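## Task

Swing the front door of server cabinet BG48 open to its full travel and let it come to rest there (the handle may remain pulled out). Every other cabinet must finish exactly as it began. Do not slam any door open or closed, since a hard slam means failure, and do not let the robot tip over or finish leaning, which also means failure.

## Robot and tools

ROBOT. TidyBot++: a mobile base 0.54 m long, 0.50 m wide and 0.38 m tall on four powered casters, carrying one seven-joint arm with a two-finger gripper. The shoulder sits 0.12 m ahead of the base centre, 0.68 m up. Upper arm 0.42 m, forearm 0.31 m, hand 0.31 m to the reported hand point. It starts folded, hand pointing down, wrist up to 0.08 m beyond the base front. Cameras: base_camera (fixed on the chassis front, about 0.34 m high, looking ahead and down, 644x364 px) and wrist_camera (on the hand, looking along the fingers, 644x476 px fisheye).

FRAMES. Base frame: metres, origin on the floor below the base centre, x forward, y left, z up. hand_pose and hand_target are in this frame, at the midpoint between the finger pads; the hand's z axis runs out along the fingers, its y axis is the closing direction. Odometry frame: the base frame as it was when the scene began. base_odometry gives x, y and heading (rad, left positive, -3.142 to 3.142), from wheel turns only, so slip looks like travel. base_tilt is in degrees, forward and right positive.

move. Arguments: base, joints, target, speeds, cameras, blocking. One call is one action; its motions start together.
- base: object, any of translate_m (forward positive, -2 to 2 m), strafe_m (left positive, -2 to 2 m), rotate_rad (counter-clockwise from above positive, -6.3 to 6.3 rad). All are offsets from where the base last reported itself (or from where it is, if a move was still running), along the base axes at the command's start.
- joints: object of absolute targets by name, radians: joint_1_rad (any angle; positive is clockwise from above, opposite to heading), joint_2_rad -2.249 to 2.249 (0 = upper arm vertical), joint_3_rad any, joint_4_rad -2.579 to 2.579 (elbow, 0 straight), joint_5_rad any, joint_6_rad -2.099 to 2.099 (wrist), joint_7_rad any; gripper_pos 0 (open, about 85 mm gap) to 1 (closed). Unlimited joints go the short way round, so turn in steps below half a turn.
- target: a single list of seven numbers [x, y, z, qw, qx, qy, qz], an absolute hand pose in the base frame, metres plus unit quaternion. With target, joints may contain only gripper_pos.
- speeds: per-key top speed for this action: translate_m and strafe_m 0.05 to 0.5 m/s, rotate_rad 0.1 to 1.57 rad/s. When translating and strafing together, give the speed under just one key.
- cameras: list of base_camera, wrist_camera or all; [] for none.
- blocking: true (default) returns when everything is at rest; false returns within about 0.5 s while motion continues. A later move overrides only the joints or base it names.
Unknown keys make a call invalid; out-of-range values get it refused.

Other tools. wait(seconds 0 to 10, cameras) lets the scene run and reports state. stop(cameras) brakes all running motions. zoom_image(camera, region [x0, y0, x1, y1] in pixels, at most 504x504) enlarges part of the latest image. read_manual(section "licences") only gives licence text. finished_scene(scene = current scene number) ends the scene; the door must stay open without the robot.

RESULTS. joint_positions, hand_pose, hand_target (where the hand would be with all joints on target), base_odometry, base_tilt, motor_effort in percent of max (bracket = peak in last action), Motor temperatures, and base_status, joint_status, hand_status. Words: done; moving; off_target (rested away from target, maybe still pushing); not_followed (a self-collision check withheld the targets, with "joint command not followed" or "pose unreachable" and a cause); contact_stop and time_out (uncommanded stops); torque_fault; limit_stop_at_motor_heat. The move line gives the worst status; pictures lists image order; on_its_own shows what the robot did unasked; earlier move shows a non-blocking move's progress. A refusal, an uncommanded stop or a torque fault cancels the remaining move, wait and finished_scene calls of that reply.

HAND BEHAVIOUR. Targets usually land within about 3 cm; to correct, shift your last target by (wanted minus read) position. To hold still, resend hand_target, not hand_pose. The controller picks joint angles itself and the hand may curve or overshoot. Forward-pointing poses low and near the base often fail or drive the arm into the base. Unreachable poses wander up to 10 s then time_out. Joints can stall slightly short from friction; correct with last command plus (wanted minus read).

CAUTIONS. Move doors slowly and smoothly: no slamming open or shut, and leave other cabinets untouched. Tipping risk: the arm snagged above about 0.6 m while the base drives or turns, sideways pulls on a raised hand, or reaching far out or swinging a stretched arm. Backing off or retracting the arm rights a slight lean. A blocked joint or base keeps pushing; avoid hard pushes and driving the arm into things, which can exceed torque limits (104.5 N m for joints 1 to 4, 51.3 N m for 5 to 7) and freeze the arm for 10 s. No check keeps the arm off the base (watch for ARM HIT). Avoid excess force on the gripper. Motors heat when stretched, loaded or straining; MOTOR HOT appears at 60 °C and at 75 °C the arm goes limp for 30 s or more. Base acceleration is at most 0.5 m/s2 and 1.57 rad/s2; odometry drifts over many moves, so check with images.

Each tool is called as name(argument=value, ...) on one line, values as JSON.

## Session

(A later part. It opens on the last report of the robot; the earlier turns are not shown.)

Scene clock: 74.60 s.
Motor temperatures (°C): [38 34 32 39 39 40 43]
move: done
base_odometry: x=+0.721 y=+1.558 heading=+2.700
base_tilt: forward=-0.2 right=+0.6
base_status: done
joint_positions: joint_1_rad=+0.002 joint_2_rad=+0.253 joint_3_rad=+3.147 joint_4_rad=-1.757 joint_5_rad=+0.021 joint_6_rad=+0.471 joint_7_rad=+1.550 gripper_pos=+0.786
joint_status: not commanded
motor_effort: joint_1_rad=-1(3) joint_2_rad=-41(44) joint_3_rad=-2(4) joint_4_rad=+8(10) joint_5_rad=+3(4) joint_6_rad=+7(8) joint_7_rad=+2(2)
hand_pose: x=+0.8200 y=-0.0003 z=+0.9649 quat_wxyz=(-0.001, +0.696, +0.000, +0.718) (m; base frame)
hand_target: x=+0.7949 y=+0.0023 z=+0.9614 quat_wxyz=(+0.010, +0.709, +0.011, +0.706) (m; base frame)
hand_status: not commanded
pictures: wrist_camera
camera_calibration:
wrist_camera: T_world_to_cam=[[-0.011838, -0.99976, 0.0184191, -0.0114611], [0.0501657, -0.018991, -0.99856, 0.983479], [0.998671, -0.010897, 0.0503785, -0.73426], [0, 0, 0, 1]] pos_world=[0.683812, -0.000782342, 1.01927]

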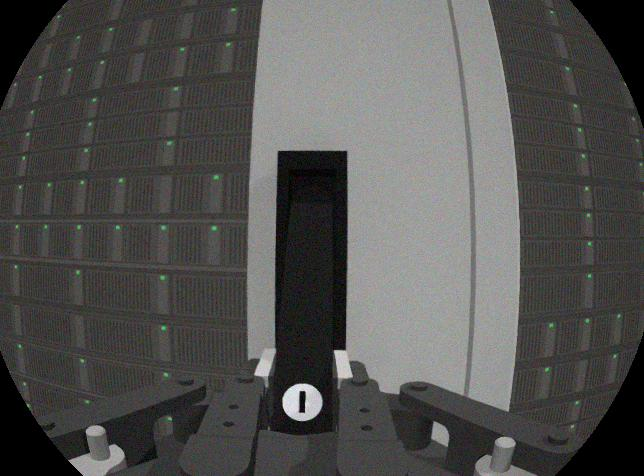

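move(base={"strafe_m": 0.023, "translate_m": 0.004}, joints={"joint_2_rad": 0.20, "joint_4_rad": -1.776, "joint_6_rad": 0.39, "joint_7_rad": 1.21}, speeds={"strafe_m": 0.08}, cameras=["wrist_camera"])

Scene clock: 76.70 s.
Motor temperatures (°C): [38 34 32 39 39 40 43]
move: done
base_odometry: x=+0.707 y=+1.539 heading=+2.700
base_tilt: forward=-0.2 right=+0.5
base_status: done
joint_positions: joint_1_rad=+0.006 joint_2_rad=+0.228 joint_3_rad=+3.149 joint_4_rad=-1.770 joint_5_rad=+0.021 joint_6_rad=+0.444 joint_7_rad=+1.271 gripper_pos=+0.786
joint_status: all done
motor_effort: joint_1_rad=+0(5) joint_2_rad=-30(42) joint_3_rad=-1(5) joint_4_rad=+19(22) joint_5_rad=-3(4) joint_6_rad=+8(10) joint_7_rad=-4(5)
hand_pose: x=+0.8117 y=-0.0043 z=+0.9665 quat_wxyz=(-0.098, +0.694, -0.099, +0.706) (m; base frame)
hand_target: x=+0.8027 y=+0.0023 z=+0.9655 quat_wxyz=(-0.127, +0.701, -0.127, +0.690) (m; base frame)
hand_status: not commanded
pictures: wrist_camera
camera_calibration:
wrist_camera: T_world_to_cam=[[-0.0130161, -0.966533, -0.256213, 0.251011], [0.0358936, 0.255618, -0.966111, 0.966747], [0.999271, -0.0217714, 0.0313652, -0.708203], [0, 0, 0, 1]] pos_world=[0.676253, -0.019926, 1.02051]

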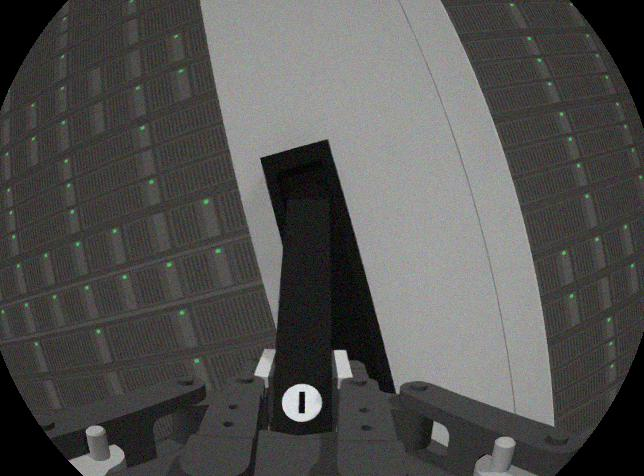

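move(base={"strafe_m": 0.020}, joints={"joint_2_rad": 0.195, "joint_4_rad": -1.754, "joint_6_rad": 0.35, "joint_7_rad": 0.91}, speeds={"strafe_m": 0.08}, cameras=["wrist_camera"])

move(base={"strafe_m": 0.017}, joints={"joint_2_rad": 0.182, "joint_4_rad": -1.716, "joint_6_rad": 0.295, "joint_7_rad": 0.60}, speeds={"strafe_m": 0.08}, cameras=["wrist_camera"])

Scene clock: 77.97 s.
Motor temperatures (°C): [38 34 32 39 39 40 43]
move: done
base_odometry: x=+0.699 y=+1.521 heading=+2.700
base_tilt: forward=-0.2 right=+0.6
base_status: done
joint_positions: joint_1_rad=+0.005 joint_2_rad=+0.218 joint_3_rad=+3.149 joint_4_rad=-1.753 joint_5_rad=+0.021 joint_6_rad=+0.416 joint_7_rad=+0.975 gripper_pos=+0.786
joint_status: all done
motor_effort: joint_1_rad=+1(4) joint_2_rad=-28(30) joint_3_rad=-1(4) joint_4_rad=+18(20) joint_5_rad=-3(4) joint_6_rad=+7(9) joint_7_rad=-4(5)
hand_pose: x=+0.8108 y=-0.0039 z=+0.9748 quat_wxyz=(-0.201, +0.672, -0.200, +0.684) (m; base frame)
hand_target: x=+0.8038 y=+0.0023 z=+0.9697 quat_wxyz=(-0.227, +0.678, -0.232, +0.659) (m; base frame)
hand_status: not commanded
pictures: wrist_camera
camera_calibration:
wrist_camera: T_world_to_cam=[[-0.0085092, -0.849658, -0.527266, 0.514475], [0.0340891, 0.526732, -0.849348, 0.86349], [0.999383, -0.0252013, 0.024482, -0.700922], [0, 0, 0, 1]] pos_world=[0.675432, -0.0353642, 1.02183]

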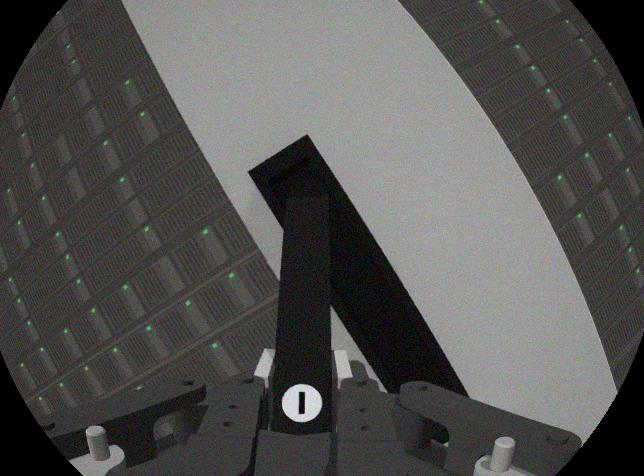

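Scene clock: 79.00 s.
Motor temperatures (°C): [38 34 32 39 39 40 43]
move: done
base_odometry: x=+0.692 y=+1.505 heading=+2.701
base_tilt: forward=-0.2 right=+0.5
base_status: done
joint_positions: joint_1_rad=+0.003 joint_2_rad=+0.204 joint_3_rad=+3.149 joint_4_rad=-1.718 joint_5_rad=+0.021 joint_6_rad=+0.364 joint_7_rad=+0.667 gripper_pos=+0.786
joint_status: all done
motor_effort: joint_1_rad=+1(3) joint_2_rad=-28(29) joint_3_rad=-1(4) joint_4_rad=+18(20) joint_5_rad=-4(4) joint_6_rad=+7(8) joint_7_rad=-4(5)
hand_pose: x=+0.8106 y=-0.0029 z=+0.9897 quat_wxyz=(-0.303, +0.635, -0.301, +0.644) (m; base frame)
hand_target: x=+0.8040 y=+0.0023 z=+0.9846 quat_wxyz=(-0.325, +0.636, -0.335, +0.615) (m; base frame)
hand_status: not commanded
pictures: wrist_camera
camera_calibration:
wrist_camera: T_world_to_cam=[[-0.00579807, -0.649996, -0.759916, 0.751826], [0.0291967, 0.759495, -0.649858, 0.68277], [0.999557, -0.025955, 0.0145741, -0.691453], [0, 0, 0, 1]] pos_world=[0.675571, -0.0478229, 1.02511]

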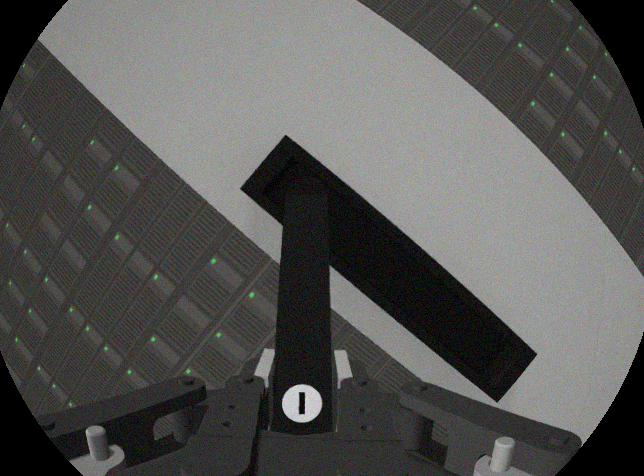

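move(base={"strafe_m": 0.012}, joints={"joint_2_rad": 0.168, "joint_4_rad": -1.664, "joint_6_rad": 0.228, "joint_7_rad": 0.30}, speeds={"strafe_m": 0.08}, cameras=["wrist_camera"])

move(base={"strafe_m": 0.006}, joints={"joint_2_rad": 0.157, "joint_4_rad": -1.614, "joint_6_rad": 0.168, "joint_7_rad": 0.05}, speeds={"strafe_m": 0.08}, cameras=["wrist_camera"])

Scene clock: 81.23 s.
Motor temperatures (°C): [38 34 32 39 39 40 43]
move: done
base_odometry: x=+0.686 y=+1.494 heading=+2.701
base_tilt: forward=-0.2 right=+0.5
base_status: done
joint_positions: joint_1_rad=+0.002 joint_2_rad=+0.190 joint_3_rad=+3.149 joint_4_rad=-1.670 joint_5_rad=+0.021 joint_6_rad=+0.300 joint_7_rad=+0.368 gripper_pos=+0.786
joint_status: all done
motor_effort: joint_1_rad=+1(4) joint_2_rad=-28(29) joint_3_rad=-1(5) joint_4_rad=+19(19) joint_5_rad=-4(4) joint_6_rad=+6(7) joint_7_rad=-4(5)
hand_pose: x=+0.8112 y=-0.0026 z=+1.0089 quat_wxyz=(-0.395, +0.583, -0.393, +0.591) (m; base frame)
hand_target: x=+0.8041 y=+0.0023 z=+1.0051 quat_wxyz=(-0.413, +0.579, -0.426, +0.559) (m; base frame)
hand_status: not commanded
pictures: wrist_camera
camera_calibration:
wrist_camera: T_world_to_cam=[[-0.00434965, -0.397685, -0.917512, 0.925148], [0.0261306, 0.917162, -0.397657, 0.443436], [0.999649, -0.0257048, 0.0064024, -0.684142], [0, 0, 0, 1]] pos_world=[0.676338, -0.0563705, 1.02955]

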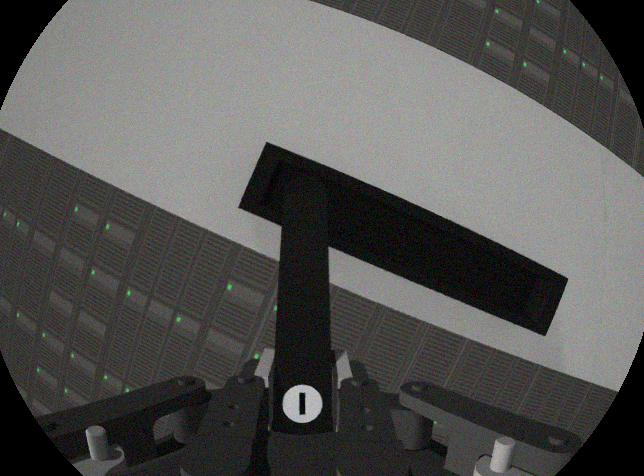

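Scene clock: 82.27 s.
Motor temperatures (°C): [38 34 32 39 39 40 43]
move: done
base_odometry: x=+0.684 y=+1.489 heading=+2.701
base_tilt: forward=-0.3 right=+0.6
base_status: done
joint_positions: joint_1_rad=+0.003 joint_2_rad=+0.181 joint_3_rad=+3.149 joint_4_rad=-1.620 joint_5_rad=+0.021 joint_6_rad=+0.243 joint_7_rad=+0.116 gripper_pos=+0.786
joint_status: all done
motor_effort: joint_1_rad=+0(6) joint_2_rad=-29(29) joint_3_rad=-1(5) joint_4_rad=+20(20) joint_5_rad=-3(5) joint_6_rad=+6(7) joint_7_rad=-4(4)
hand_pose: x=+0.8122 y=-0.0031 z=+1.0279 quat_wxyz=(-0.466, +0.529, -0.463, +0.538) (m; base frame)
hand_target: x=+0.8040 y=+0.0023 z=+1.0249 quat_wxyz=(-0.480, +0.521, -0.495, +0.504) (m; base frame)
hand_status: not commanded
pictures: wrist_camera
camera_calibration:
wrist_camera: T_world_to_cam=[[-0.0015714, -0.156744, -0.987638, 1.01288], [0.0252778, 0.987317, -0.156734, 0.204743], [0.999679, -0.0252116, 0.00241069, -0.681151], [0, 0, 0, 1]] pos_world=[0.677349, -0.0605559, 1.03409]

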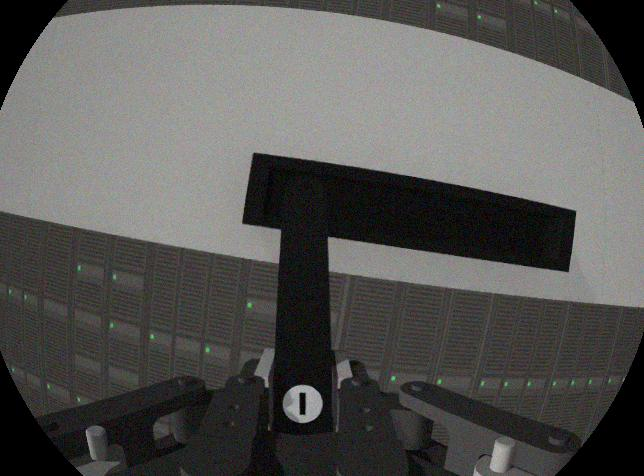

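move(base={"strafe_m": 0.001}, joints={"joint_2_rad": 0.150, "joint_4_rad": -1.578, "joint_6_rad": 0.130, "joint_7_rad": -0.12}, cameras=["wrist_camera"])

Scene clock: 83.40 s.
Motor temperatures (°C): [38 35 32 39 39 40 43]
move: done
base_odometry: x=+0.684 y=+1.488 heading=+2.701
base_tilt: forward=-0.2 right=+0.5
base_status: done
joint_positions: joint_1_rad=+0.003 joint_2_rad=+0.178 joint_3_rad=+3.148 joint_4_rad=-1.583 joint_5_rad=+0.021 joint_6_rad=+0.206 joint_7_rad=-0.058 gripper_pos=+0.786
joint_status: all done
motor_effort: joint_1_rad=+0(4) joint_2_rad=-29(30) joint_3_rad=-1(4) joint_4_rad=+20(20) joint_5_rad=-3(4) joint_6_rad=+5(6) joint_7_rad=-4(6)
hand_pose: x=+0.8134 y=-0.0033 z=+1.0414 quat_wxyz=(-0.512, +0.486, -0.506, +0.496) (m; base frame)
hand_target: x=+0.8035 y=+0.0023 z=+1.0402 quat_wxyz=(-0.522, +0.476, -0.536, +0.462) (m; base frame)
hand_status: not commanded
pictures: wrist_camera
camera_calibration:
wrist_camera: T_world_to_cam=[[0.00229511, 0.0159865, -0.99987, 1.03635], [0.0236478, 0.999592, 0.0160363, 0.0284125], [0.999718, -0.0236815, 0.00191613, -0.681901], [0, 0, 0, 1]] pos_world=[0.678658, -0.0611169, 1.03707]

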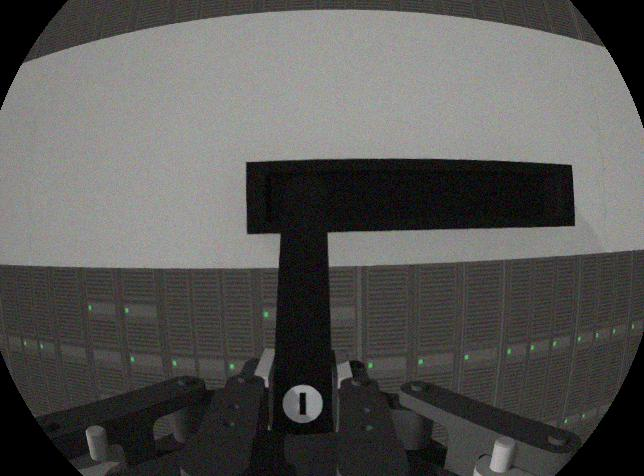

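move(base={"translate_m": -0.072, "strafe_m": 0.019}, speeds={"translate_m": 0.08}, cameras=["wrist_camera"])

Scene clock: 85.53 s.
Motor temperatures (°C): [38 35 32 39 39 40 43]
move: done
base_odometry: x=+0.741 y=+1.440 heading=+2.701
base_tilt: forward=-0.2 right=+0.5
base_status: done
joint_positions: joint_1_rad=-0.007 joint_2_rad=+0.172 joint_3_rad=+3.147 joint_4_rad=-1.582 joint_5_rad=+0.021 joint_6_rad=+0.190 joint_7_rad=-0.058 gripper_pos=+0.786
joint_status: not commanded
motor_effort: joint_1_rad=+3(4) joint_2_rad=-31(37) joint_3_rad=+1(3) joint_4_rad=+21(23) joint_5_rad=-3(4) joint_6_rad=+7(8) joint_7_rad=-4(4)
hand_pose: x=+0.8116 y=+0.0042 z=+1.0412 quat_wxyz=(-0.512, +0.491, -0.506, +0.491) (m; base frame)
hand_target: x=+0.8035 y=+0.0023 z=+1.0402 quat_wxyz=(-0.522, +0.476, -0.536, +0.462) (m; base frame)
hand_status: not commanded
pictures: wrist_camera
camera_calibration:
wrist_camera: T_world_to_cam=[[-0.00674183, 0.0162311, -0.999846, 1.04337], [0.0131078, 0.999784, 0.0161417, 0.0294635], [0.999891, -0.012997, -0.00695313, -0.670858], [0, 0, 0, 1]] pos_world=[0.677433, -0.0551114, 1.03807]

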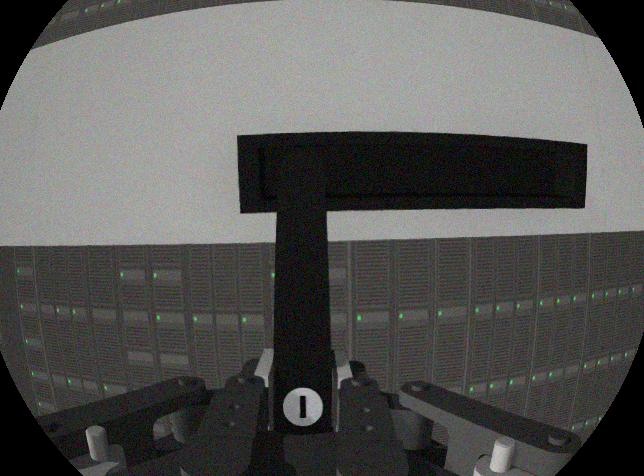

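move(base={"translate_m": -0.099, "strafe_m": 0.052}, speeds={"translate_m": 0.12}, cameras=["wrist_camera"])

move(base={"translate_m": -0.105, "strafe_m": 0.105}, speeds={"translate_m": 0.12}, cameras=["base_camera", "wrist_camera"])

Scene clock: 87.30 s.
Motor temperatures (°C): [38 35 32 39 39 40 43]
move: done
base_odometry: x=+0.808 y=+1.351 heading=+2.701
base_tilt: forward=-0.2 right=+0.5
base_status: done
joint_positions: joint_1_rad=-0.016 joint_2_rad=+0.170 joint_3_rad=+3.139 joint_4_rad=-1.579 joint_5_rad=+0.021 joint_6_rad=+0.180 joint_7_rad=-0.058 gripper_pos=+0.786
joint_status: not commanded
motor_effort: joint_1_rad=+4(7) joint_2_rad=-32(37) joint_3_rad=+2(5) joint_4_rad=+21(24) joint_5_rad=-4(4) joint_6_rad=+7(9) joint_7_rad=-4(4)
hand_pose: x=+0.8106 y=+0.0152 z=+1.0412 quat_wxyz=(-0.515, +0.496, -0.503, +0.485) (m; base frame)
hand_target: x=+0.8035 y=+0.0023 z=+1.0402 quat_wxyz=(-0.522, +0.476, -0.536, +0.462) (m; base frame)
hand_status: not commanded
pictures: wrist_camera
camera_calibration:
wrist_camera: T_world_to_cam=[[-0.0126895, 0.0173008, -0.99977, 1.04789], [-0.00335928, 0.999844, 0.0173447, 0.0305111], [0.999914, 0.00357861, -0.0126294, -0.664119], [0, 0, 0, 1]] pos_world=[0.677462, -0.0462591, 1.03873]

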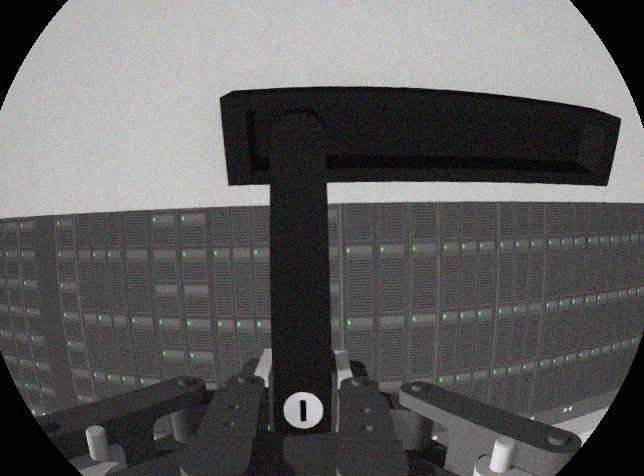

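Scene clock: 89.30 s.
Motor temperatures (°C): [38 35 32 39 39 40 43]
move: done
base_odometry: x=+0.859 y=+1.211 heading=+2.701
base_tilt: forward=-0.2 right=+0.5
base_status: done
joint_positions: joint_1_rad=-0.030 joint_2_rad=+0.178 joint_3_rad=+3.124 joint_4_rad=-1.567 joint_5_rad=+0.021 joint_6_rad=+0.176 joint_7_rad=-0.058 gripper_pos=+0.786
joint_status: not commanded
motor_effort: joint_1_rad=+6(10) joint_2_rad=-35(37) joint_3_rad=+4(7) joint_4_rad=+18(23) joint_5_rad=-5(5) joint_6_rad=+7(8) joint_7_rad=-5(5)
hand_pose: x=+0.8135 y=+0.0340 z=+1.0414 quat_wxyz=(-0.522, +0.502, -0.497, +0.477) (m; base frame)
hand_target: x=+0.8035 y=+0.0023 z=+1.0402 quat_wxyz=(-0.522, +0.476, -0.536, +0.462) (m; base frame)
hand_status: not commanded
pictures: base_camera, wrist_camera
camera_calibration:
wrist_camera: T_world_to_cam=[[-0.0139639, 0.0195692, -0.999711, 1.0487], [-0.0316091, 0.9993, 0.0200026, 0.0319713], [0.999403, 0.0318793, -0.0133355, -0.666903], [0, 0, 0, 1]] pos_world=[0.682159, -0.0312108, 1.03886]

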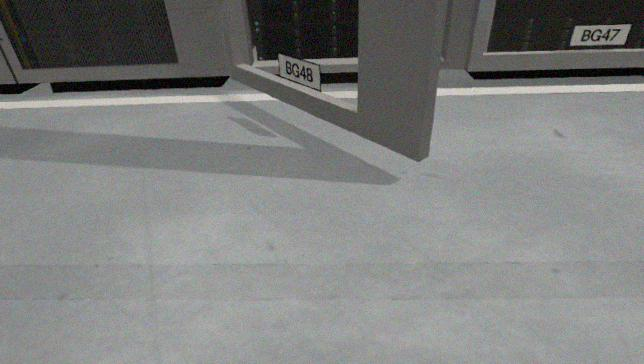

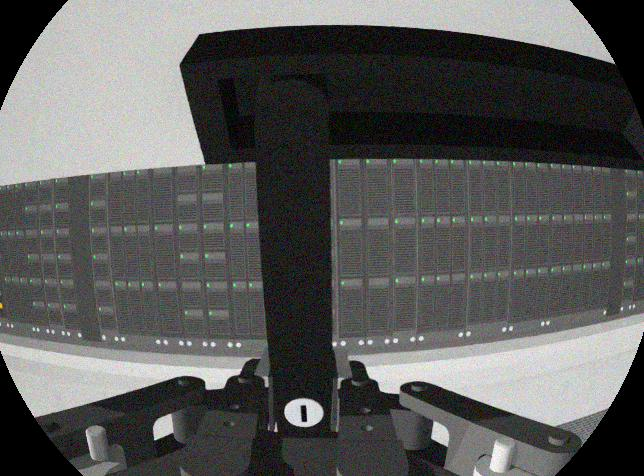

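move(base={"translate_m": -0.036, "strafe_m": 0.108}, speeds={"strafe_m": 0.12}, cameras=[])

move(base={"translate_m": -0.018, "strafe_m": 0.069}, speeds={"strafe_m": 0.12}, cameras=["base_camera", "wrist_camera"])

Scene clock: 91.63 s.
Motor temperatures (°C): [38 35 32 39 39 40 43]
move: done
base_odometry: x=+0.845 y=+1.098 heading=+2.701
base_tilt: forward=-0.2 right=+0.5
base_status: done
joint_positions: joint_1_rad=-0.005 joint_2_rad=+0.178 joint_3_rad=+3.134 joint_4_rad=-1.568 joint_5_rad=+0.021 joint_6_rad=+0.174 joint_7_rad=-0.058 gripper_pos=+0.786
joint_status: not commanded
motor_effort: joint_1_rad=+1(6) joint_2_rad=-33(39) joint_3_rad=-1(4) joint_4_rad=+18(23) joint_5_rad=-4(5) joint_6_rad=+7(10) joint_7_rad=-5(5)
hand_pose: x=+0.8141 y=+0.0107 z=+1.0413 quat_wxyz=(-0.513, +0.494, -0.506, +0.486) (m; base frame)
hand_target: x=+0.8035 y=+0.0023 z=+1.0402 quat_wxyz=(-0.522, +0.476, -0.536, +0.462) (m; base frame)
hand_status: not commanded
pictures: none
No camera images: "cameras" was empty.

Scene clock: 93.07 s.
Motor temperatures (°C): [38 35 32 39 39 39 43]
move: done
base_odometry: x=+0.832 y=+1.027 heading=+2.702
base_tilt: forward=-0.2 right=+0.6
base_status: done
joint_positions: joint_1_rad=-0.003 joint_2_rad=+0.187 joint_3_rad=+3.140 joint_4_rad=-1.557 joint_5_rad=+0.021 joint_6_rad=+0.174 joint_7_rad=-0.058 gripper_pos=+0.786
joint_status: not commanded
motor_effort: joint_1_rad=+2(6) joint_2_rad=-36(38) joint_3_rad=+0(5) joint_4_rad=+17(19) joint_5_rad=-5(5) joint_6_rad=+7(8) joint_7_rad=-5(5)
hand_pose: x=+0.8181 y=+0.0055 z=+1.0415 quat_wxyz=(-0.511, +0.492, -0.507, +0.489) (m; base frame)
hand_target: x=+0.8035 y=+0.0023 z=+1.0402 quat_wxyz=(-0.522, +0.476, -0.536, +0.462) (m; base frame)
hand_status: not commanded
pictures: base_camera, wrist_camera
camera_calibration:
wrist_camera: T_world_to_cam=[[-0.0127547, 0.0172237, -0.99977, 1.04851], [0.0109371, 0.999794, 0.0170846, 0.0288303], [0.999859, -0.0107167, -0.0129404, -0.671103], [0, 0, 0, 1]] pos_world=[0.684066, -0.0540757, 1.0391]

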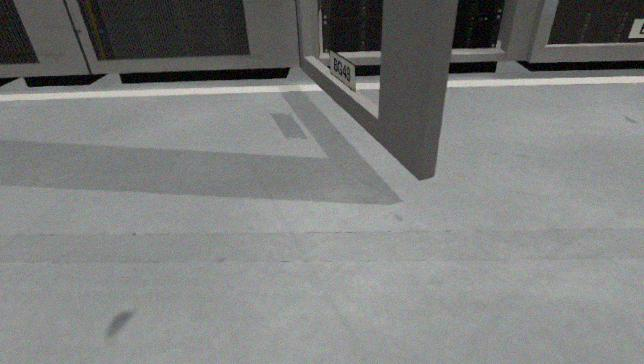

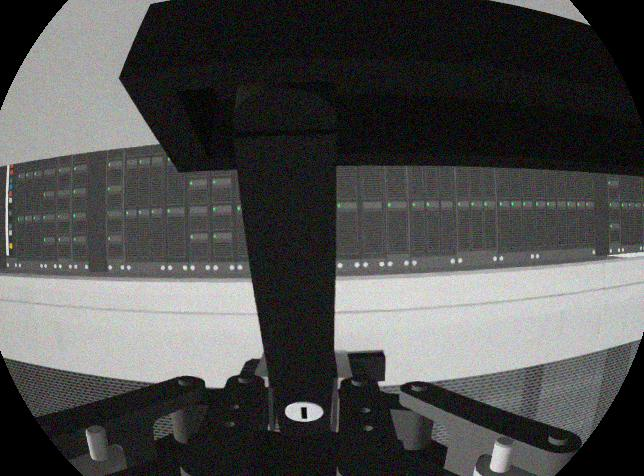

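move(joints={"gripper_pos": 0.5}, cameras=[])

move(base={"translate_m": -0.12}, speeds={"translate_m": 0.25}, cameras=["base_camera", "wrist_camera"])

Scene clock: 94.63 s.
Motor temperatures (°C): [38 35 32 39 39 39 43]
move: done
base_odometry: x=+0.832 y=+1.027 heading=+2.702
base_tilt: forward=-0.2 right=+0.5
base_status: not commanded
joint_positions: joint_1_rad=-0.003 joint_2_rad=+0.166 joint_3_rad=+3.140 joint_4_rad=-1.577 joint_5_rad=+0.020 joint_6_rad=+0.170 joint_7_rad=-0.085 gripper_pos=+0.500
joint_status: all done
motor_effort: joint_1_rad=+0(2) joint_2_rad=-29(37) joint_3_rad=-1(2) joint_4_rad=+22(23) joint_5_rad=+0(5) joint_6_rad=+9(9) joint_7_rad=+0(5)
hand_pose: x=+0.8096 y=+0.0054 z=+1.0421 quat_wxyz=(-0.517, +0.486, -0.515, +0.481) (m; base frame)
hand_target: x=+0.8035 y=+0.0023 z=+1.0402 quat_wxyz=(-0.522, +0.476, -0.536, +0.462) (m; base frame)
hand_status: not commanded
pictures: none
No camera images: "cameras" was empty.

Scene clock: 95.93 s.
Motor temperatures (°C): [38 35 32 39 39 39 43]
move: done
base_odometry: x=+0.941 y=+0.976 heading=+2.702
base_tilt: forward=-0.2 right=+0.6
base_status: done
joint_positions: joint_1_rad=-0.003 joint_2_rad=+0.157 joint_3_rad=+3.140 joint_4_rad=-1.577 joint_5_rad=+0.020 joint_6_rad=+0.170 joint_7_rad=-0.085 gripper_pos=+0.500
joint_status: not commanded
motor_effort: joint_1_rad=+0(1) joint_2_rad=-29(34) joint_3_rad=+0(1) joint_4_rad=+22(24) joint_5_rad=+1(1) joint_6_rad=+9(10) joint_7_rad=+0(1)
hand_pose: x=+0.8064 y=+0.0054 z=+1.0481 quat_wxyz=(-0.520, +0.484, -0.513, +0.483) (m; base frame)
hand_target: x=+0.8035 y=+0.0023 z=+1.0402 quat_wxyz=(-0.522, +0.476, -0.536, +0.462) (m; base frame)
hand_status: not commanded
pictures: base_camera, wrist_camera
camera_calibration:
wrist_camera: T_world_to_cam=[[-0.00758109, 0.0452415, -0.998947, 1.04983], [0.0108916, 0.99892, 0.0451576, -0.000431726], [0.999912, -0.0105378, -0.00806566, -0.664495], [0, 0, 0, 1]] pos_world=[0.6724, -0.0540671, 1.04339]

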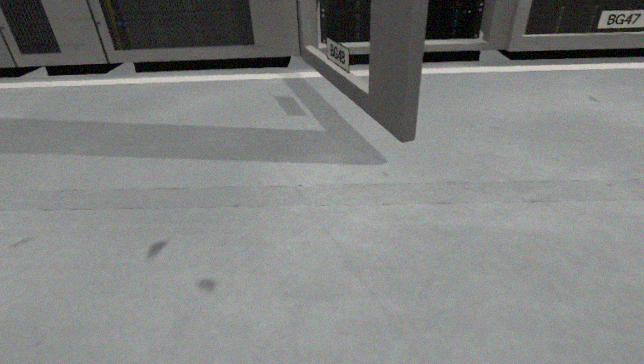

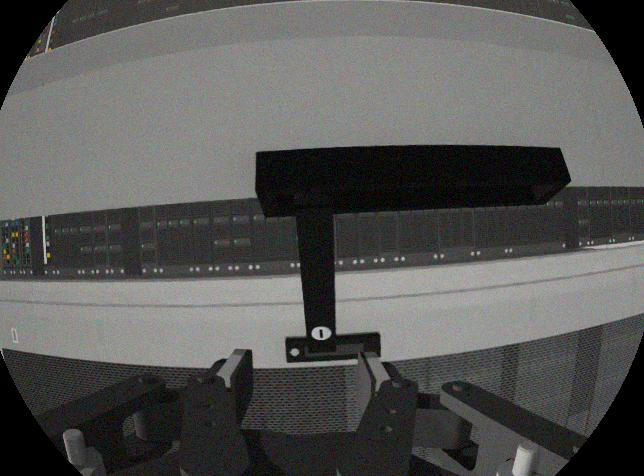

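move(joints={"joint_2_rad": -0.15, "joint_4_rad": -1.611, "joint_6_rad": -0.11, "joint_7_rad": 0.0, "gripper_pos": 1.0}, blocking=false, cameras=[])

move(base={"strafe_m": -0.30}, cameras=["base_camera", "wrist_camera"])

Scene clock: 96.97 s.
Motor temperatures (°C): [38 35 32 39 39 39 43]
move: moving
base_odometry: x=+0.941 y=+0.976 heading=+2.702
base_tilt: forward=-0.2 right=+0.6
base_status: not commanded
joint_positions: joint_1_rad=-0.003 joint_2_rad=+0.077 joint_3_rad=+3.140 joint_4_rad=-1.584 joint_5_rad=+0.020 joint_6_rad=+0.086 joint_7_rad=-0.084 gripper_pos=+0.998
joint_status: joint_2_rad moving; joint_4_rad moving; joint_6_rad moving; joint_7_rad moving; gripper_pos moving
motor_effort: joint_1_rad=+1(1) joint_2_rad=-29(31) joint_3_rad=+0(1) joint_4_rad=+23(23) joint_5_rad=+1(1) joint_6_rad=+9(10) joint_7_rad=+0(1)
hand_pose: x=+0.7758 y=+0.0048 z=+1.0717 quat_wxyz=(-0.516, +0.486, -0.515, +0.481) (m; base frame)
hand_target: x=+0.7514 y=+0.0023 z=+1.0857 quat_wxyz=(-0.513, +0.487, -0.520, +0.479) (m; base frame)
hand_status: not commanded
pictures: none
No camera images: "cameras" was empty.

Scene clock: 98.80 s.
Motor temperatures (°C): [38 35 32 39 39 39 43]
move: done
base_odometry: x=+1.069 y=+1.248 heading=+2.701
base_tilt: forward=-0.3 right=+0.6
base_status: done
joint_positions: joint_1_rad=+0.000 joint_2_rad=-0.145 joint_3_rad=+3.141 joint_4_rad=-1.597 joint_5_rad=+0.020 joint_6_rad=-0.054 joint_7_rad=-0.050 gripper_pos=+0.999
joint_status: all done
motor_effort: joint_1_rad=+0(3) joint_2_rad=-17(29) joint_3_rad=-1(3) joint_4_rad=+22(23) joint_5_rad=+1(1) joint_6_rad=+8(9) joint_7_rad=+0(2)
hand_pose: x=+0.6808 y=+0.0013 z=+1.1559 quat_wxyz=(-0.524, +0.476, -0.491, +0.508) (m; base frame)
hand_target: x=+0.6799 y=+0.0023 z=+1.1322 quat_wxyz=(-0.500, +0.501, -0.500, +0.500) (m; base frame)
hand_status: not commanded
pictures: base_camera, wrist_camera
camera_calibration:
wrist_camera: T_world_to_cam=[[0.0516049, 0.00993158, -0.998618, 1.11606], [0.0190264, 0.999759, 0.0109261, 0.0342386], [0.998486, -0.019564, 0.0514035, -0.605819], [0, 0, 0, 1]] pos_world=[0.546657, -0.0571669, 1.14529]

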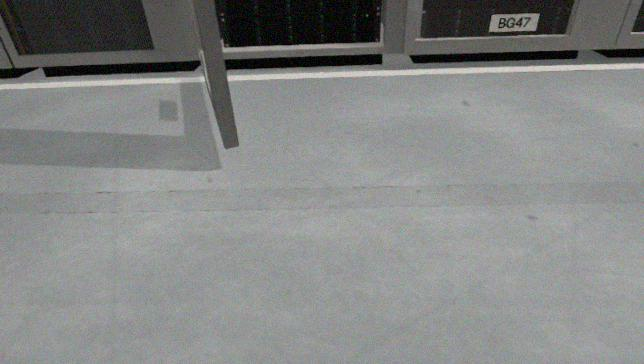

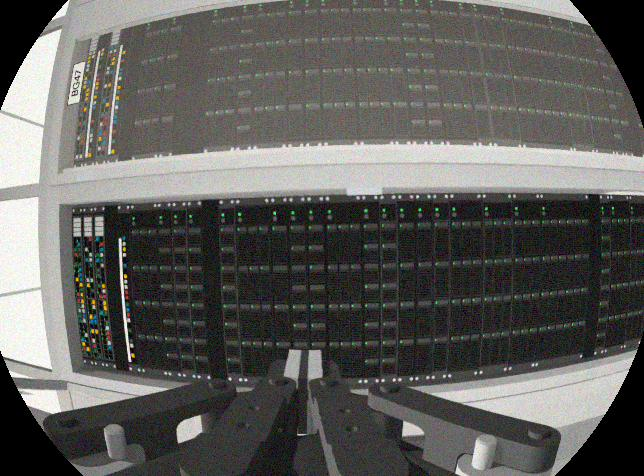

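move(base={"translate_m": 0.115}, cameras=["base_camera"])

move(base={"strafe_m": 0.20}, speeds={"strafe_m": 0.1}, cameras=["base_camera", "wrist_camera"])

Scene clock: 100.50 s.
Motor temperatures (°C): [38 35 32 39 39 39 43]
move: done
base_odometry: x=+0.965 y=+1.297 heading=+2.701
base_tilt: forward=-0.3 right=+0.5
base_status: done
joint_positions: joint_1_rad=+0.000 joint_2_rad=-0.138 joint_3_rad=+3.141 joint_4_rad=-1.599 joint_5_rad=+0.020 joint_6_rad=-0.057 joint_7_rad=-0.050 gripper_pos=+0.999
joint_status: not commanded
motor_effort: joint_1_rad=+0(1) joint_2_rad=-17(21) joint_3_rad=+0(1) joint_4_rad=+22(23) joint_5_rad=+0(1) joint_6_rad=+9(9) joint_7_rad=+0(1)
hand_pose: x=+0.6843 y=+0.0012 z=+1.1497 quat_wxyz=(-0.521, +0.479, -0.494, +0.506) (m; base frame)
hand_target: x=+0.6799 y=+0.0023 z=+1.1322 quat_wxyz=(-0.500, +0.501, -0.500, +0.500) (m; base frame)
hand_status: not commanded
pictures: base_camera

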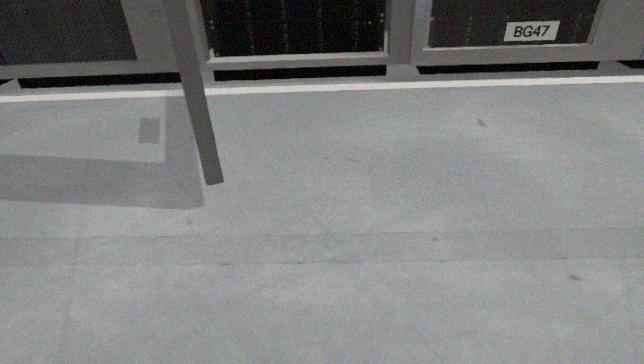

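Scene clock: 103.03 s.
Motor temperatures (°C): [38 35 32 39 39 39 43]
move: done
base_odometry: x=+0.879 y=+1.116 heading=+2.701
base_tilt: forward=-0.3 right=+0.5
base_status: done
joint_positions: joint_1_rad=+0.004 joint_2_rad=-0.138 joint_3_rad=+3.144 joint_4_rad=-1.599 joint_5_rad=+0.020 joint_6_rad=-0.057 joint_7_rad=-0.050 gripper_pos=+0.999
joint_status: not commanded
motor_effort: joint_1_rad=+1(5) joint_2_rad=-17(18) joint_3_rad=+0(6) joint_4_rad=+22(23) joint_5_rad=+1(1) joint_6_rad=+9(9) joint_7_rad=+0(1)
hand_pose: x=+0.6843 y=-0.0025 z=+1.1495 quat_wxyz=(-0.519, +0.477, -0.496, +0.507) (m; base frame)
hand_target: x=+0.6799 y=+0.0023 z=+1.1322 quat_wxyz=(-0.500, +0.501, -0.500, +0.500) (m; base frame)
hand_status: not commanded
pictures: base_camera, wrist_camera
camera_calibration:
wrist_camera: T_world_to_cam=[[0.0392936, 0.0100716, -0.999177, 1.11865], [0.0255108, 0.999613, 0.0110792, 0.0333816], [0.998902, -0.0259252, 0.0390214, -0.595183], [0, 0, 0, 1]] pos_world=[0.549722, -0.0600655, 1.14059]

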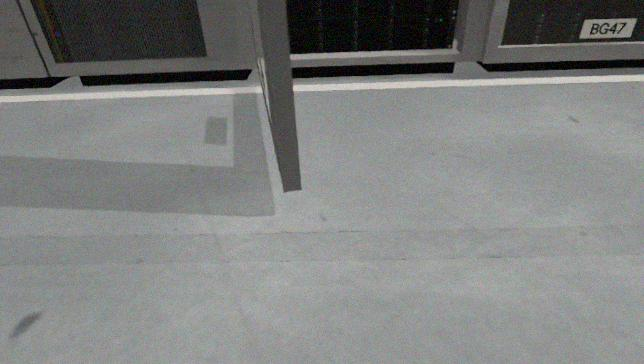

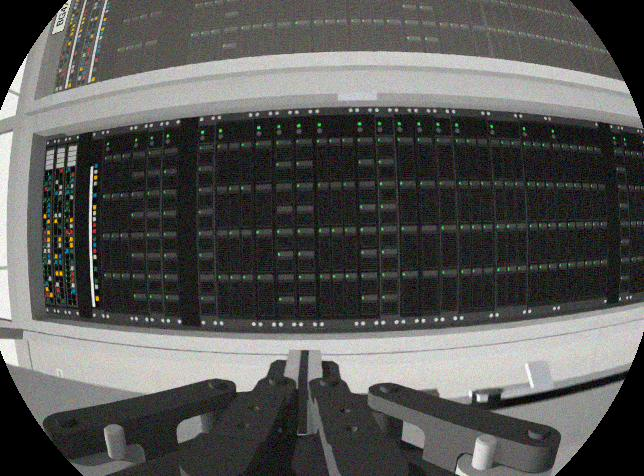

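move(base={"strafe_m": 0.10}, speeds={"strafe_m": 0.1}, cameras=["base_camera"])

move(base={"strafe_m": 0.03}, speeds={"strafe_m": 0.07}, cameras=["base_camera"])

Scene clock: 105.00 s.
Motor temperatures (°C): [38 35 32 39 39 39 43]
move: done
base_odometry: x=+0.837 y=+1.025 heading=+2.701
base_tilt: forward=-0.3 right=+0.6
base_status: done
joint_positions: joint_1_rad=+0.001 joint_2_rad=-0.138 joint_3_rad=+3.143 joint_4_rad=-1.599 joint_5_rad=+0.020 joint_6_rad=-0.057 joint_7_rad=-0.049 gripper_pos=+0.999
joint_status: not commanded
motor_effort: joint_1_rad=+1(4) joint_2_rad=-17(18) joint_3_rad=+0(5) joint_4_rad=+22(23) joint_5_rad=+0(1) joint_6_rad=+9(9) joint_7_rad=+0(1)
hand_pose: x=+0.6843 y=-0.0008 z=+1.1495 quat_wxyz=(-0.520, +0.478, -0.495, +0.506) (m; base frame)
hand_target: x=+0.6799 y=+0.0023 z=+1.1322 quat_wxyz=(-0.500, +0.501, -0.500, +0.500) (m; base frame)
hand_status: not commanded
pictures: base_camera

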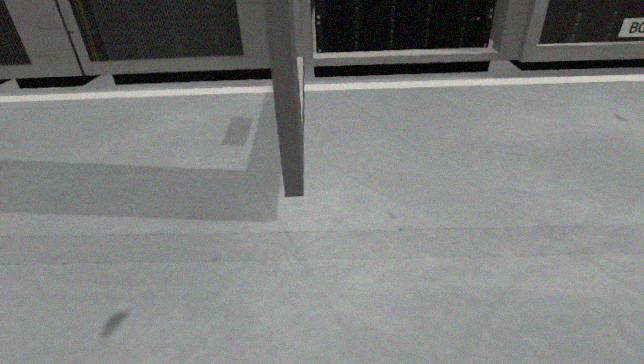

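Scene clock: 105.93 s.
Motor temperatures (°C): [38 35 32 39 39 39 43]
move: done
base_odometry: x=+0.824 y=+0.998 heading=+2.701
base_tilt: forward=-0.3 right=+0.5
base_status: done
joint_positions: joint_1_rad=+0.001 joint_2_rad=-0.138 joint_3_rad=+3.143 joint_4_rad=-1.599 joint_5_rad=+0.020 joint_6_rad=-0.057 joint_7_rad=-0.049 gripper_pos=+0.999
joint_status: not commanded
motor_effort: joint_1_rad=+1(3) joint_2_rad=-17(18) joint_3_rad=+0(3) joint_4_rad=+22(23) joint_5_rad=+0(1) joint_6_rad=+8(9) joint_7_rad=+0(0)
hand_pose: x=+0.6843 y=-0.0006 z=+1.1495 quat_wxyz=(-0.520, +0.478, -0.495, +0.506) (m; base frame)
hand_target: x=+0.6799 y=+0.0023 z=+1.1322 quat_wxyz=(-0.500, +0.501, -0.500, +0.500) (m; base frame)
hand_status: not commanded
pictures: base_camera

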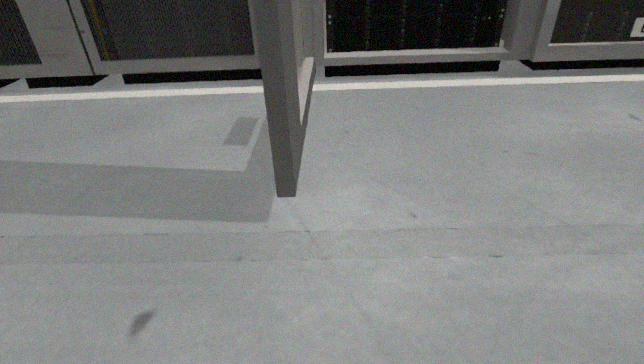

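move(base={"strafe_m": 0.06}, speeds={"strafe_m": 0.08}, cameras=["base_camera"])

Scene clock: 107.77 s.
Motor temperatures (°C): [38 35 32 39 39 39 43]
move: done
base_odometry: x=+0.798 y=+0.944 heading=+2.701
base_tilt: forward=-0.2 right=+0.6
base_status: done
joint_positions: joint_1_rad=+0.002 joint_2_rad=-0.138 joint_3_rad=+3.144 joint_4_rad=-1.599 joint_5_rad=+0.020 joint_6_rad=-0.057 joint_7_rad=-0.049 gripper_pos=+0.999
joint_status: not commanded
motor_effort: joint_1_rad=+1(3) joint_2_rad=-17(18) joint_3_rad=-1(4) joint_4_rad=+22(23) joint_5_rad=+1(1) joint_6_rad=+9(9) joint_7_rad=+1(1)
hand_pose: x=+0.6843 y=-0.0015 z=+1.1495 quat_wxyz=(-0.519, +0.478, -0.495, +0.507) (m; base frame)
hand_target: x=+0.6799 y=+0.0023 z=+1.1322 quat_wxyz=(-0.500, +0.501, -0.500, +0.500) (m; base frame)
hand_status: not commanded
pictures: base_camera

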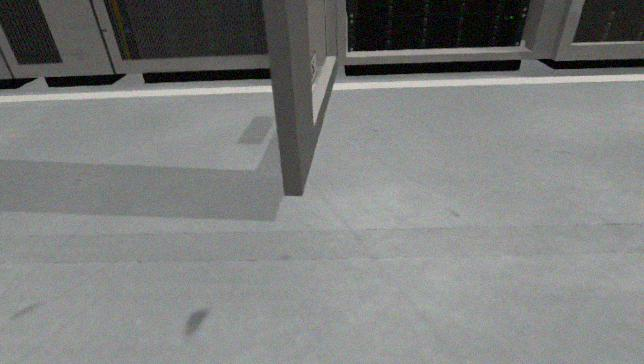

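move(base={"strafe_m": 0.08}, speeds={"strafe_m": 0.1}, cameras=["base_camera", "wrist_camera"])

Scene clock: 109.43 s.
Motor temperatures (°C): [38 35 32 39 39 39 43]
move: done
base_odometry: x=+0.763 y=+0.871 heading=+2.701
base_tilt: forward=-0.2 right=+0.6
base_status: done
joint_positions: joint_1_rad=+0.000 joint_2_rad=-0.138 joint_3_rad=+3.142 joint_4_rad=-1.599 joint_5_rad=+0.020 joint_6_rad=-0.057 joint_7_rad=-0.049 gripper_pos=+0.999
joint_status: not commanded
motor_effort: joint_1_rad=+0(4) joint_2_rad=-17(18) joint_3_rad=-1(5) joint_4_rad=+22(23) joint_5_rad=+1(1) joint_6_rad=+9(9) joint_7_rad=+0(0)
hand_pose: x=+0.6843 y=+0.0010 z=+1.1495 quat_wxyz=(-0.520, +0.479, -0.494, +0.506) (m; base frame)
hand_target: x=+0.6799 y=+0.0023 z=+1.1322 quat_wxyz=(-0.500, +0.501, -0.500, +0.500) (m; base frame)
hand_status: not commanded
pictures: base_camera, wrist_camera
camera_calibration:
wrist_camera: T_world_to_cam=[[0.0390813, 0.00853762, -0.9992, 1.11873], [0.0196198, 0.999764, 0.00930982, 0.0359286], [0.999043, -0.0199679, 0.0389045, -0.59504], [0, 0, 0, 1]] pos_world=[0.550044, -0.0573532, 1.14065]

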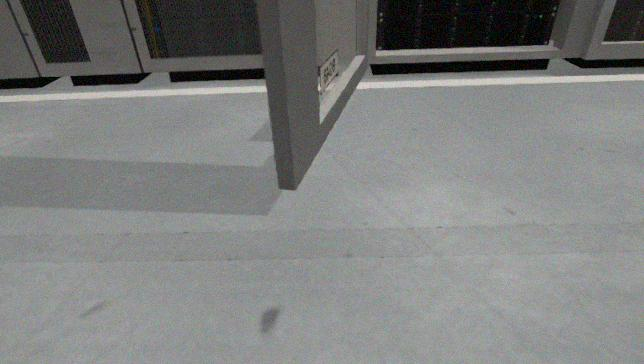

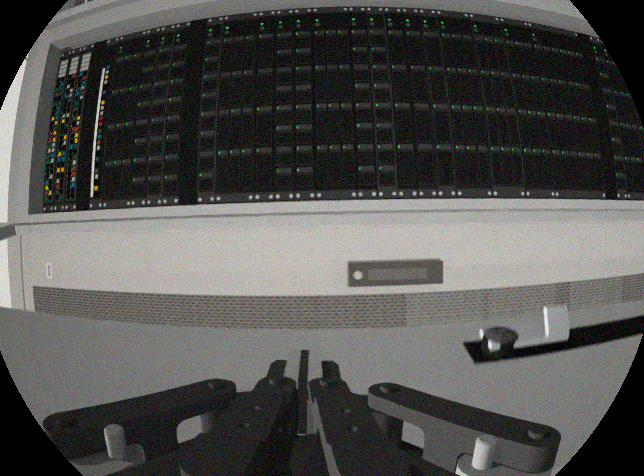

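move(base={"strafe_m": 0.09, "translate_m": 0.02}, speeds={"strafe_m": 0.1}, cameras=["base_camera", "wrist_camera"])

Scene clock: 111.17 s.
Motor temperatures (°C): [38 35 32 39 39 39 43]
move: done
base_odometry: x=+0.707 y=+0.798 heading=+2.701
base_tilt: forward=-0.3 right=+0.5
base_status: done
joint_positions: joint_1_rad=+0.000 joint_2_rad=-0.139 joint_3_rad=+3.142 joint_4_rad=-1.599 joint_5_rad=+0.020 joint_6_rad=-0.058 joint_7_rad=-0.049 gripper_pos=+0.999
joint_status: not commanded
motor_effort: joint_1_rad=+0(3) joint_2_rad=-17(19) joint_3_rad=+0(3) joint_4_rad=+23(23) joint_5_rad=+1(1) joint_6_rad=+9(9) joint_7_rad=+0(1)
hand_pose: x=+0.6842 y=+0.0012 z=+1.1496 quat_wxyz=(-0.520, +0.479, -0.494, +0.506) (m; base frame)
hand_target: x=+0.6799 y=+0.0023 z=+1.1322 quat_wxyz=(-0.500, +0.501, -0.500, +0.500) (m; base frame)
hand_status: not commanded
pictures: base_camera, wrist_camera
camera_calibration:
wrist_camera: T_world_to_cam=[[0.0391941, 0.00852893, -0.999195, 1.11873], [0.0193275, 0.99977, 0.00929197, 0.0359759], [0.999045, -0.0196762, 0.0390203, -0.595078], [0, 0, 0, 1]] pos_world=[0.549967, -0.057218, 1.14072]

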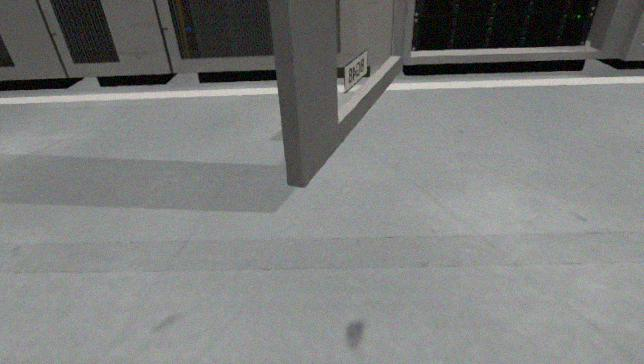

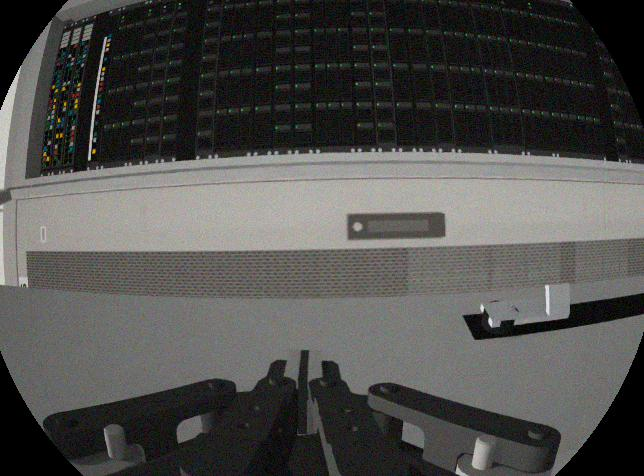

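move(base={"strafe_m": 0.08, "translate_m": 0.03}, speeds={"strafe_m": 0.08}, cameras=["base_camera", "wrist_camera"])

Scene clock: 113.00 s.
Motor temperatures (°C): [38 35 32 39 39 39 43]
move: done
base_odometry: x=+0.646 y=+0.738 heading=+2.701
base_tilt: forward=-0.2 right=+0.6
base_status: done
joint_positions: joint_1_rad=+0.002 joint_2_rad=-0.139 joint_3_rad=+3.143 joint_4_rad=-1.599 joint_5_rad=+0.020 joint_6_rad=-0.058 joint_7_rad=-0.049 gripper_pos=+0.999
joint_status: not commanded
motor_effort: joint_1_rad=+0(3) joint_2_rad=-17(19) joint_3_rad=-1(4) joint_4_rad=+22(23) joint_5_rad=+0(1) joint_6_rad=+9(9) joint_7_rad=+0(1)
hand_pose: x=+0.6839 y=-0.0013 z=+1.1498 quat_wxyz=(-0.519, +0.478, -0.495, +0.507) (m; base frame)
hand_target: x=+0.6799 y=+0.0023 z=+1.1322 quat_wxyz=(-0.500, +0.501, -0.500, +0.500) (m; base frame)
hand_status: not commanded
pictures: base_camera, wrist_camera
camera_calibration:
wrist_camera: T_world_to_cam=[[0.0395162, 0.0085723, -0.999182, 1.11875], [0.0236044, 0.999676, 0.00951006, 0.035319], [0.99894, -0.0239609, 0.0393011, -0.595118], [0, 0, 0, 1]] pos_world=[0.549445, -0.0591574, 1.14089]

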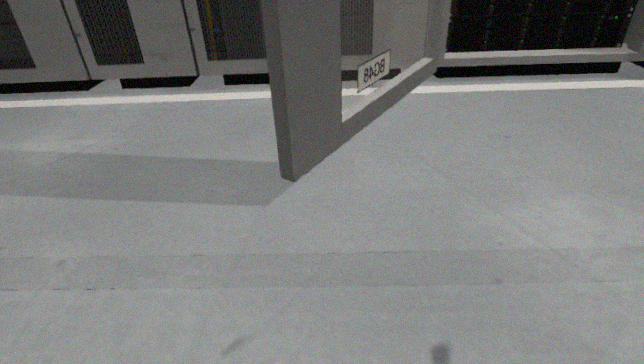

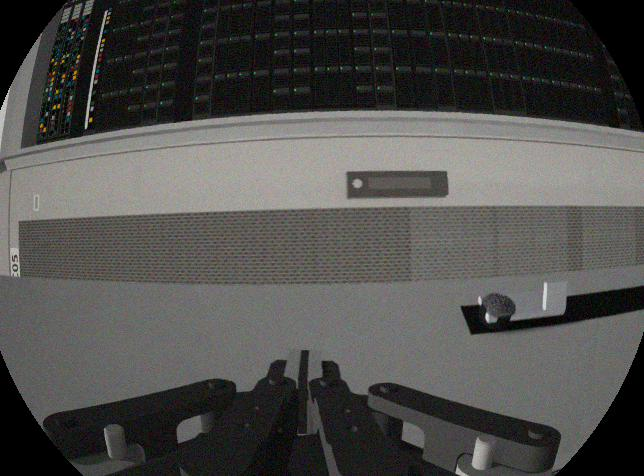

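move(base={"strafe_m": 0.07, "translate_m": 0.045}, speeds={"strafe_m": 0.08}, cameras=["base_camera", "wrist_camera"])

Scene clock: 114.77 s.
Motor temperatures (°C): [38 35 32 39 39 39 43]
move: done
base_odometry: x=+0.575 y=+0.694 heading=+2.701
base_tilt: forward=-0.2 right=+0.5
base_status: done
joint_positions: joint_1_rad=+0.002 joint_2_rad=-0.140 joint_3_rad=+3.144 joint_4_rad=-1.599 joint_5_rad=+0.020 joint_6_rad=-0.058 joint_7_rad=-0.049 gripper_pos=+0.999
joint_status: not commanded
motor_effort: joint_1_rad=+0(3) joint_2_rad=-17(19) joint_3_rad=+0(5) joint_4_rad=+22(23) joint_5_rad=+1(1) joint_6_rad=+8(9) joint_7_rad=+0(1)
hand_pose: x=+0.6834 y=-0.0011 z=+1.1502 quat_wxyz=(-0.519, +0.478, -0.495, +0.507) (m; base frame)
hand_target: x=+0.6799 y=+0.0023 z=+1.1322 quat_wxyz=(-0.500, +0.501, -0.500, +0.500) (m; base frame)
hand_status: not commanded
pictures: base_camera, wrist_camera
camera_calibration:
wrist_camera: T_world_to_cam=[[0.0401465, 0.00864941, -0.999156, 1.11874], [0.0232192, 0.999684, 0.00958694, 0.0353148], [0.998924, -0.0235845, 0.039933, -0.595281], [0, 0, 0, 1]] pos_world=[0.548906, -0.0590195, 1.14123]

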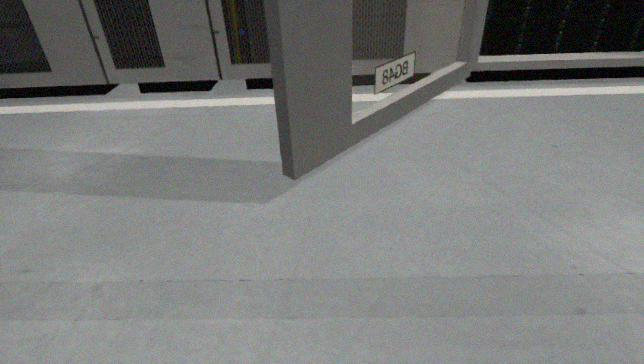

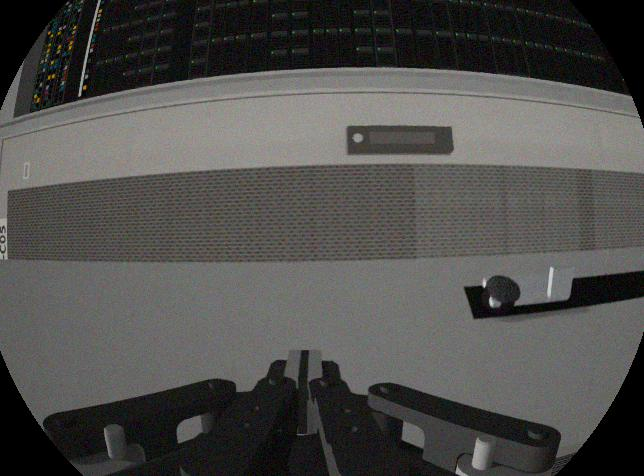

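move(base={"strafe_m": 0.065, "translate_m": 0.06}, speeds={"strafe_m": 0.08}, cameras=["base_camera", "wrist_camera"])

Scene clock: 116.77 s.
Motor temperatures (°C): [38 35 32 39 39 39 43]
move: done
base_odometry: x=+0.493 y=+0.660 heading=+2.701
base_tilt: forward=-0.3 right=+0.5
base_status: done
joint_positions: joint_1_rad=+0.037 joint_2_rad=-0.171 joint_3_rad=+3.174 joint_4_rad=-1.603 joint_5_rad=+0.020 joint_6_rad=-0.067 joint_7_rad=-0.049 gripper_pos=+0.999
joint_status: not commanded
motor_effort: joint_1_rad=-7(9) joint_2_rad=-10(18) joint_3_rad=-8(11) joint_4_rad=+22(24) joint_5_rad=+0(1) joint_6_rad=+10(11) joint_7_rad=+0(1)
hand_pose: x=+0.6683 y=-0.0396 z=+1.1620 quat_wxyz=(-0.508, +0.456, -0.507, +0.527) (m; base frame)
hand_target: x=+0.6799 y=+0.0023 z=+1.1322 quat_wxyz=(-0.500, +0.501, -0.500, +0.500) (m; base frame)
hand_status: not commanded
pictures: base_camera, wrist_camera
camera_calibration:
wrist_camera: T_world_to_cam=[[0.0582977, 0.0100875, -0.998248, 1.11834], [0.0884026, 0.995968, 0.0152272, 0.0237368], [0.994377, -0.0891355, 0.0571709, -0.601181], [0, 0, 0, 1]] pos_world=[0.530506, -0.0885089, 1.15039]

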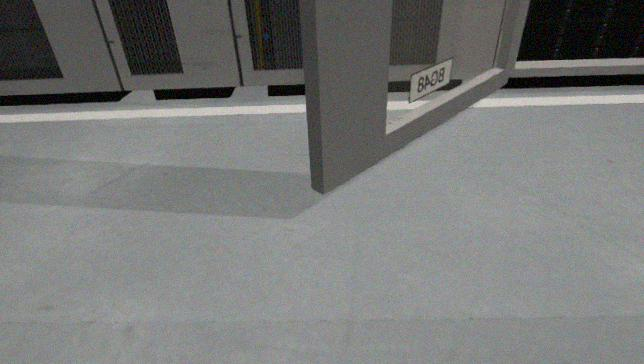

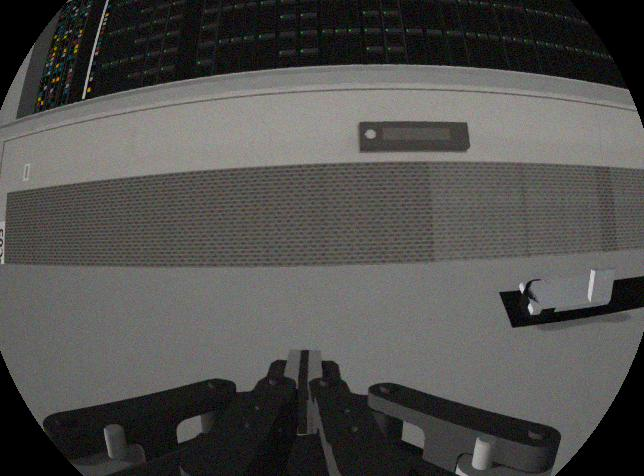

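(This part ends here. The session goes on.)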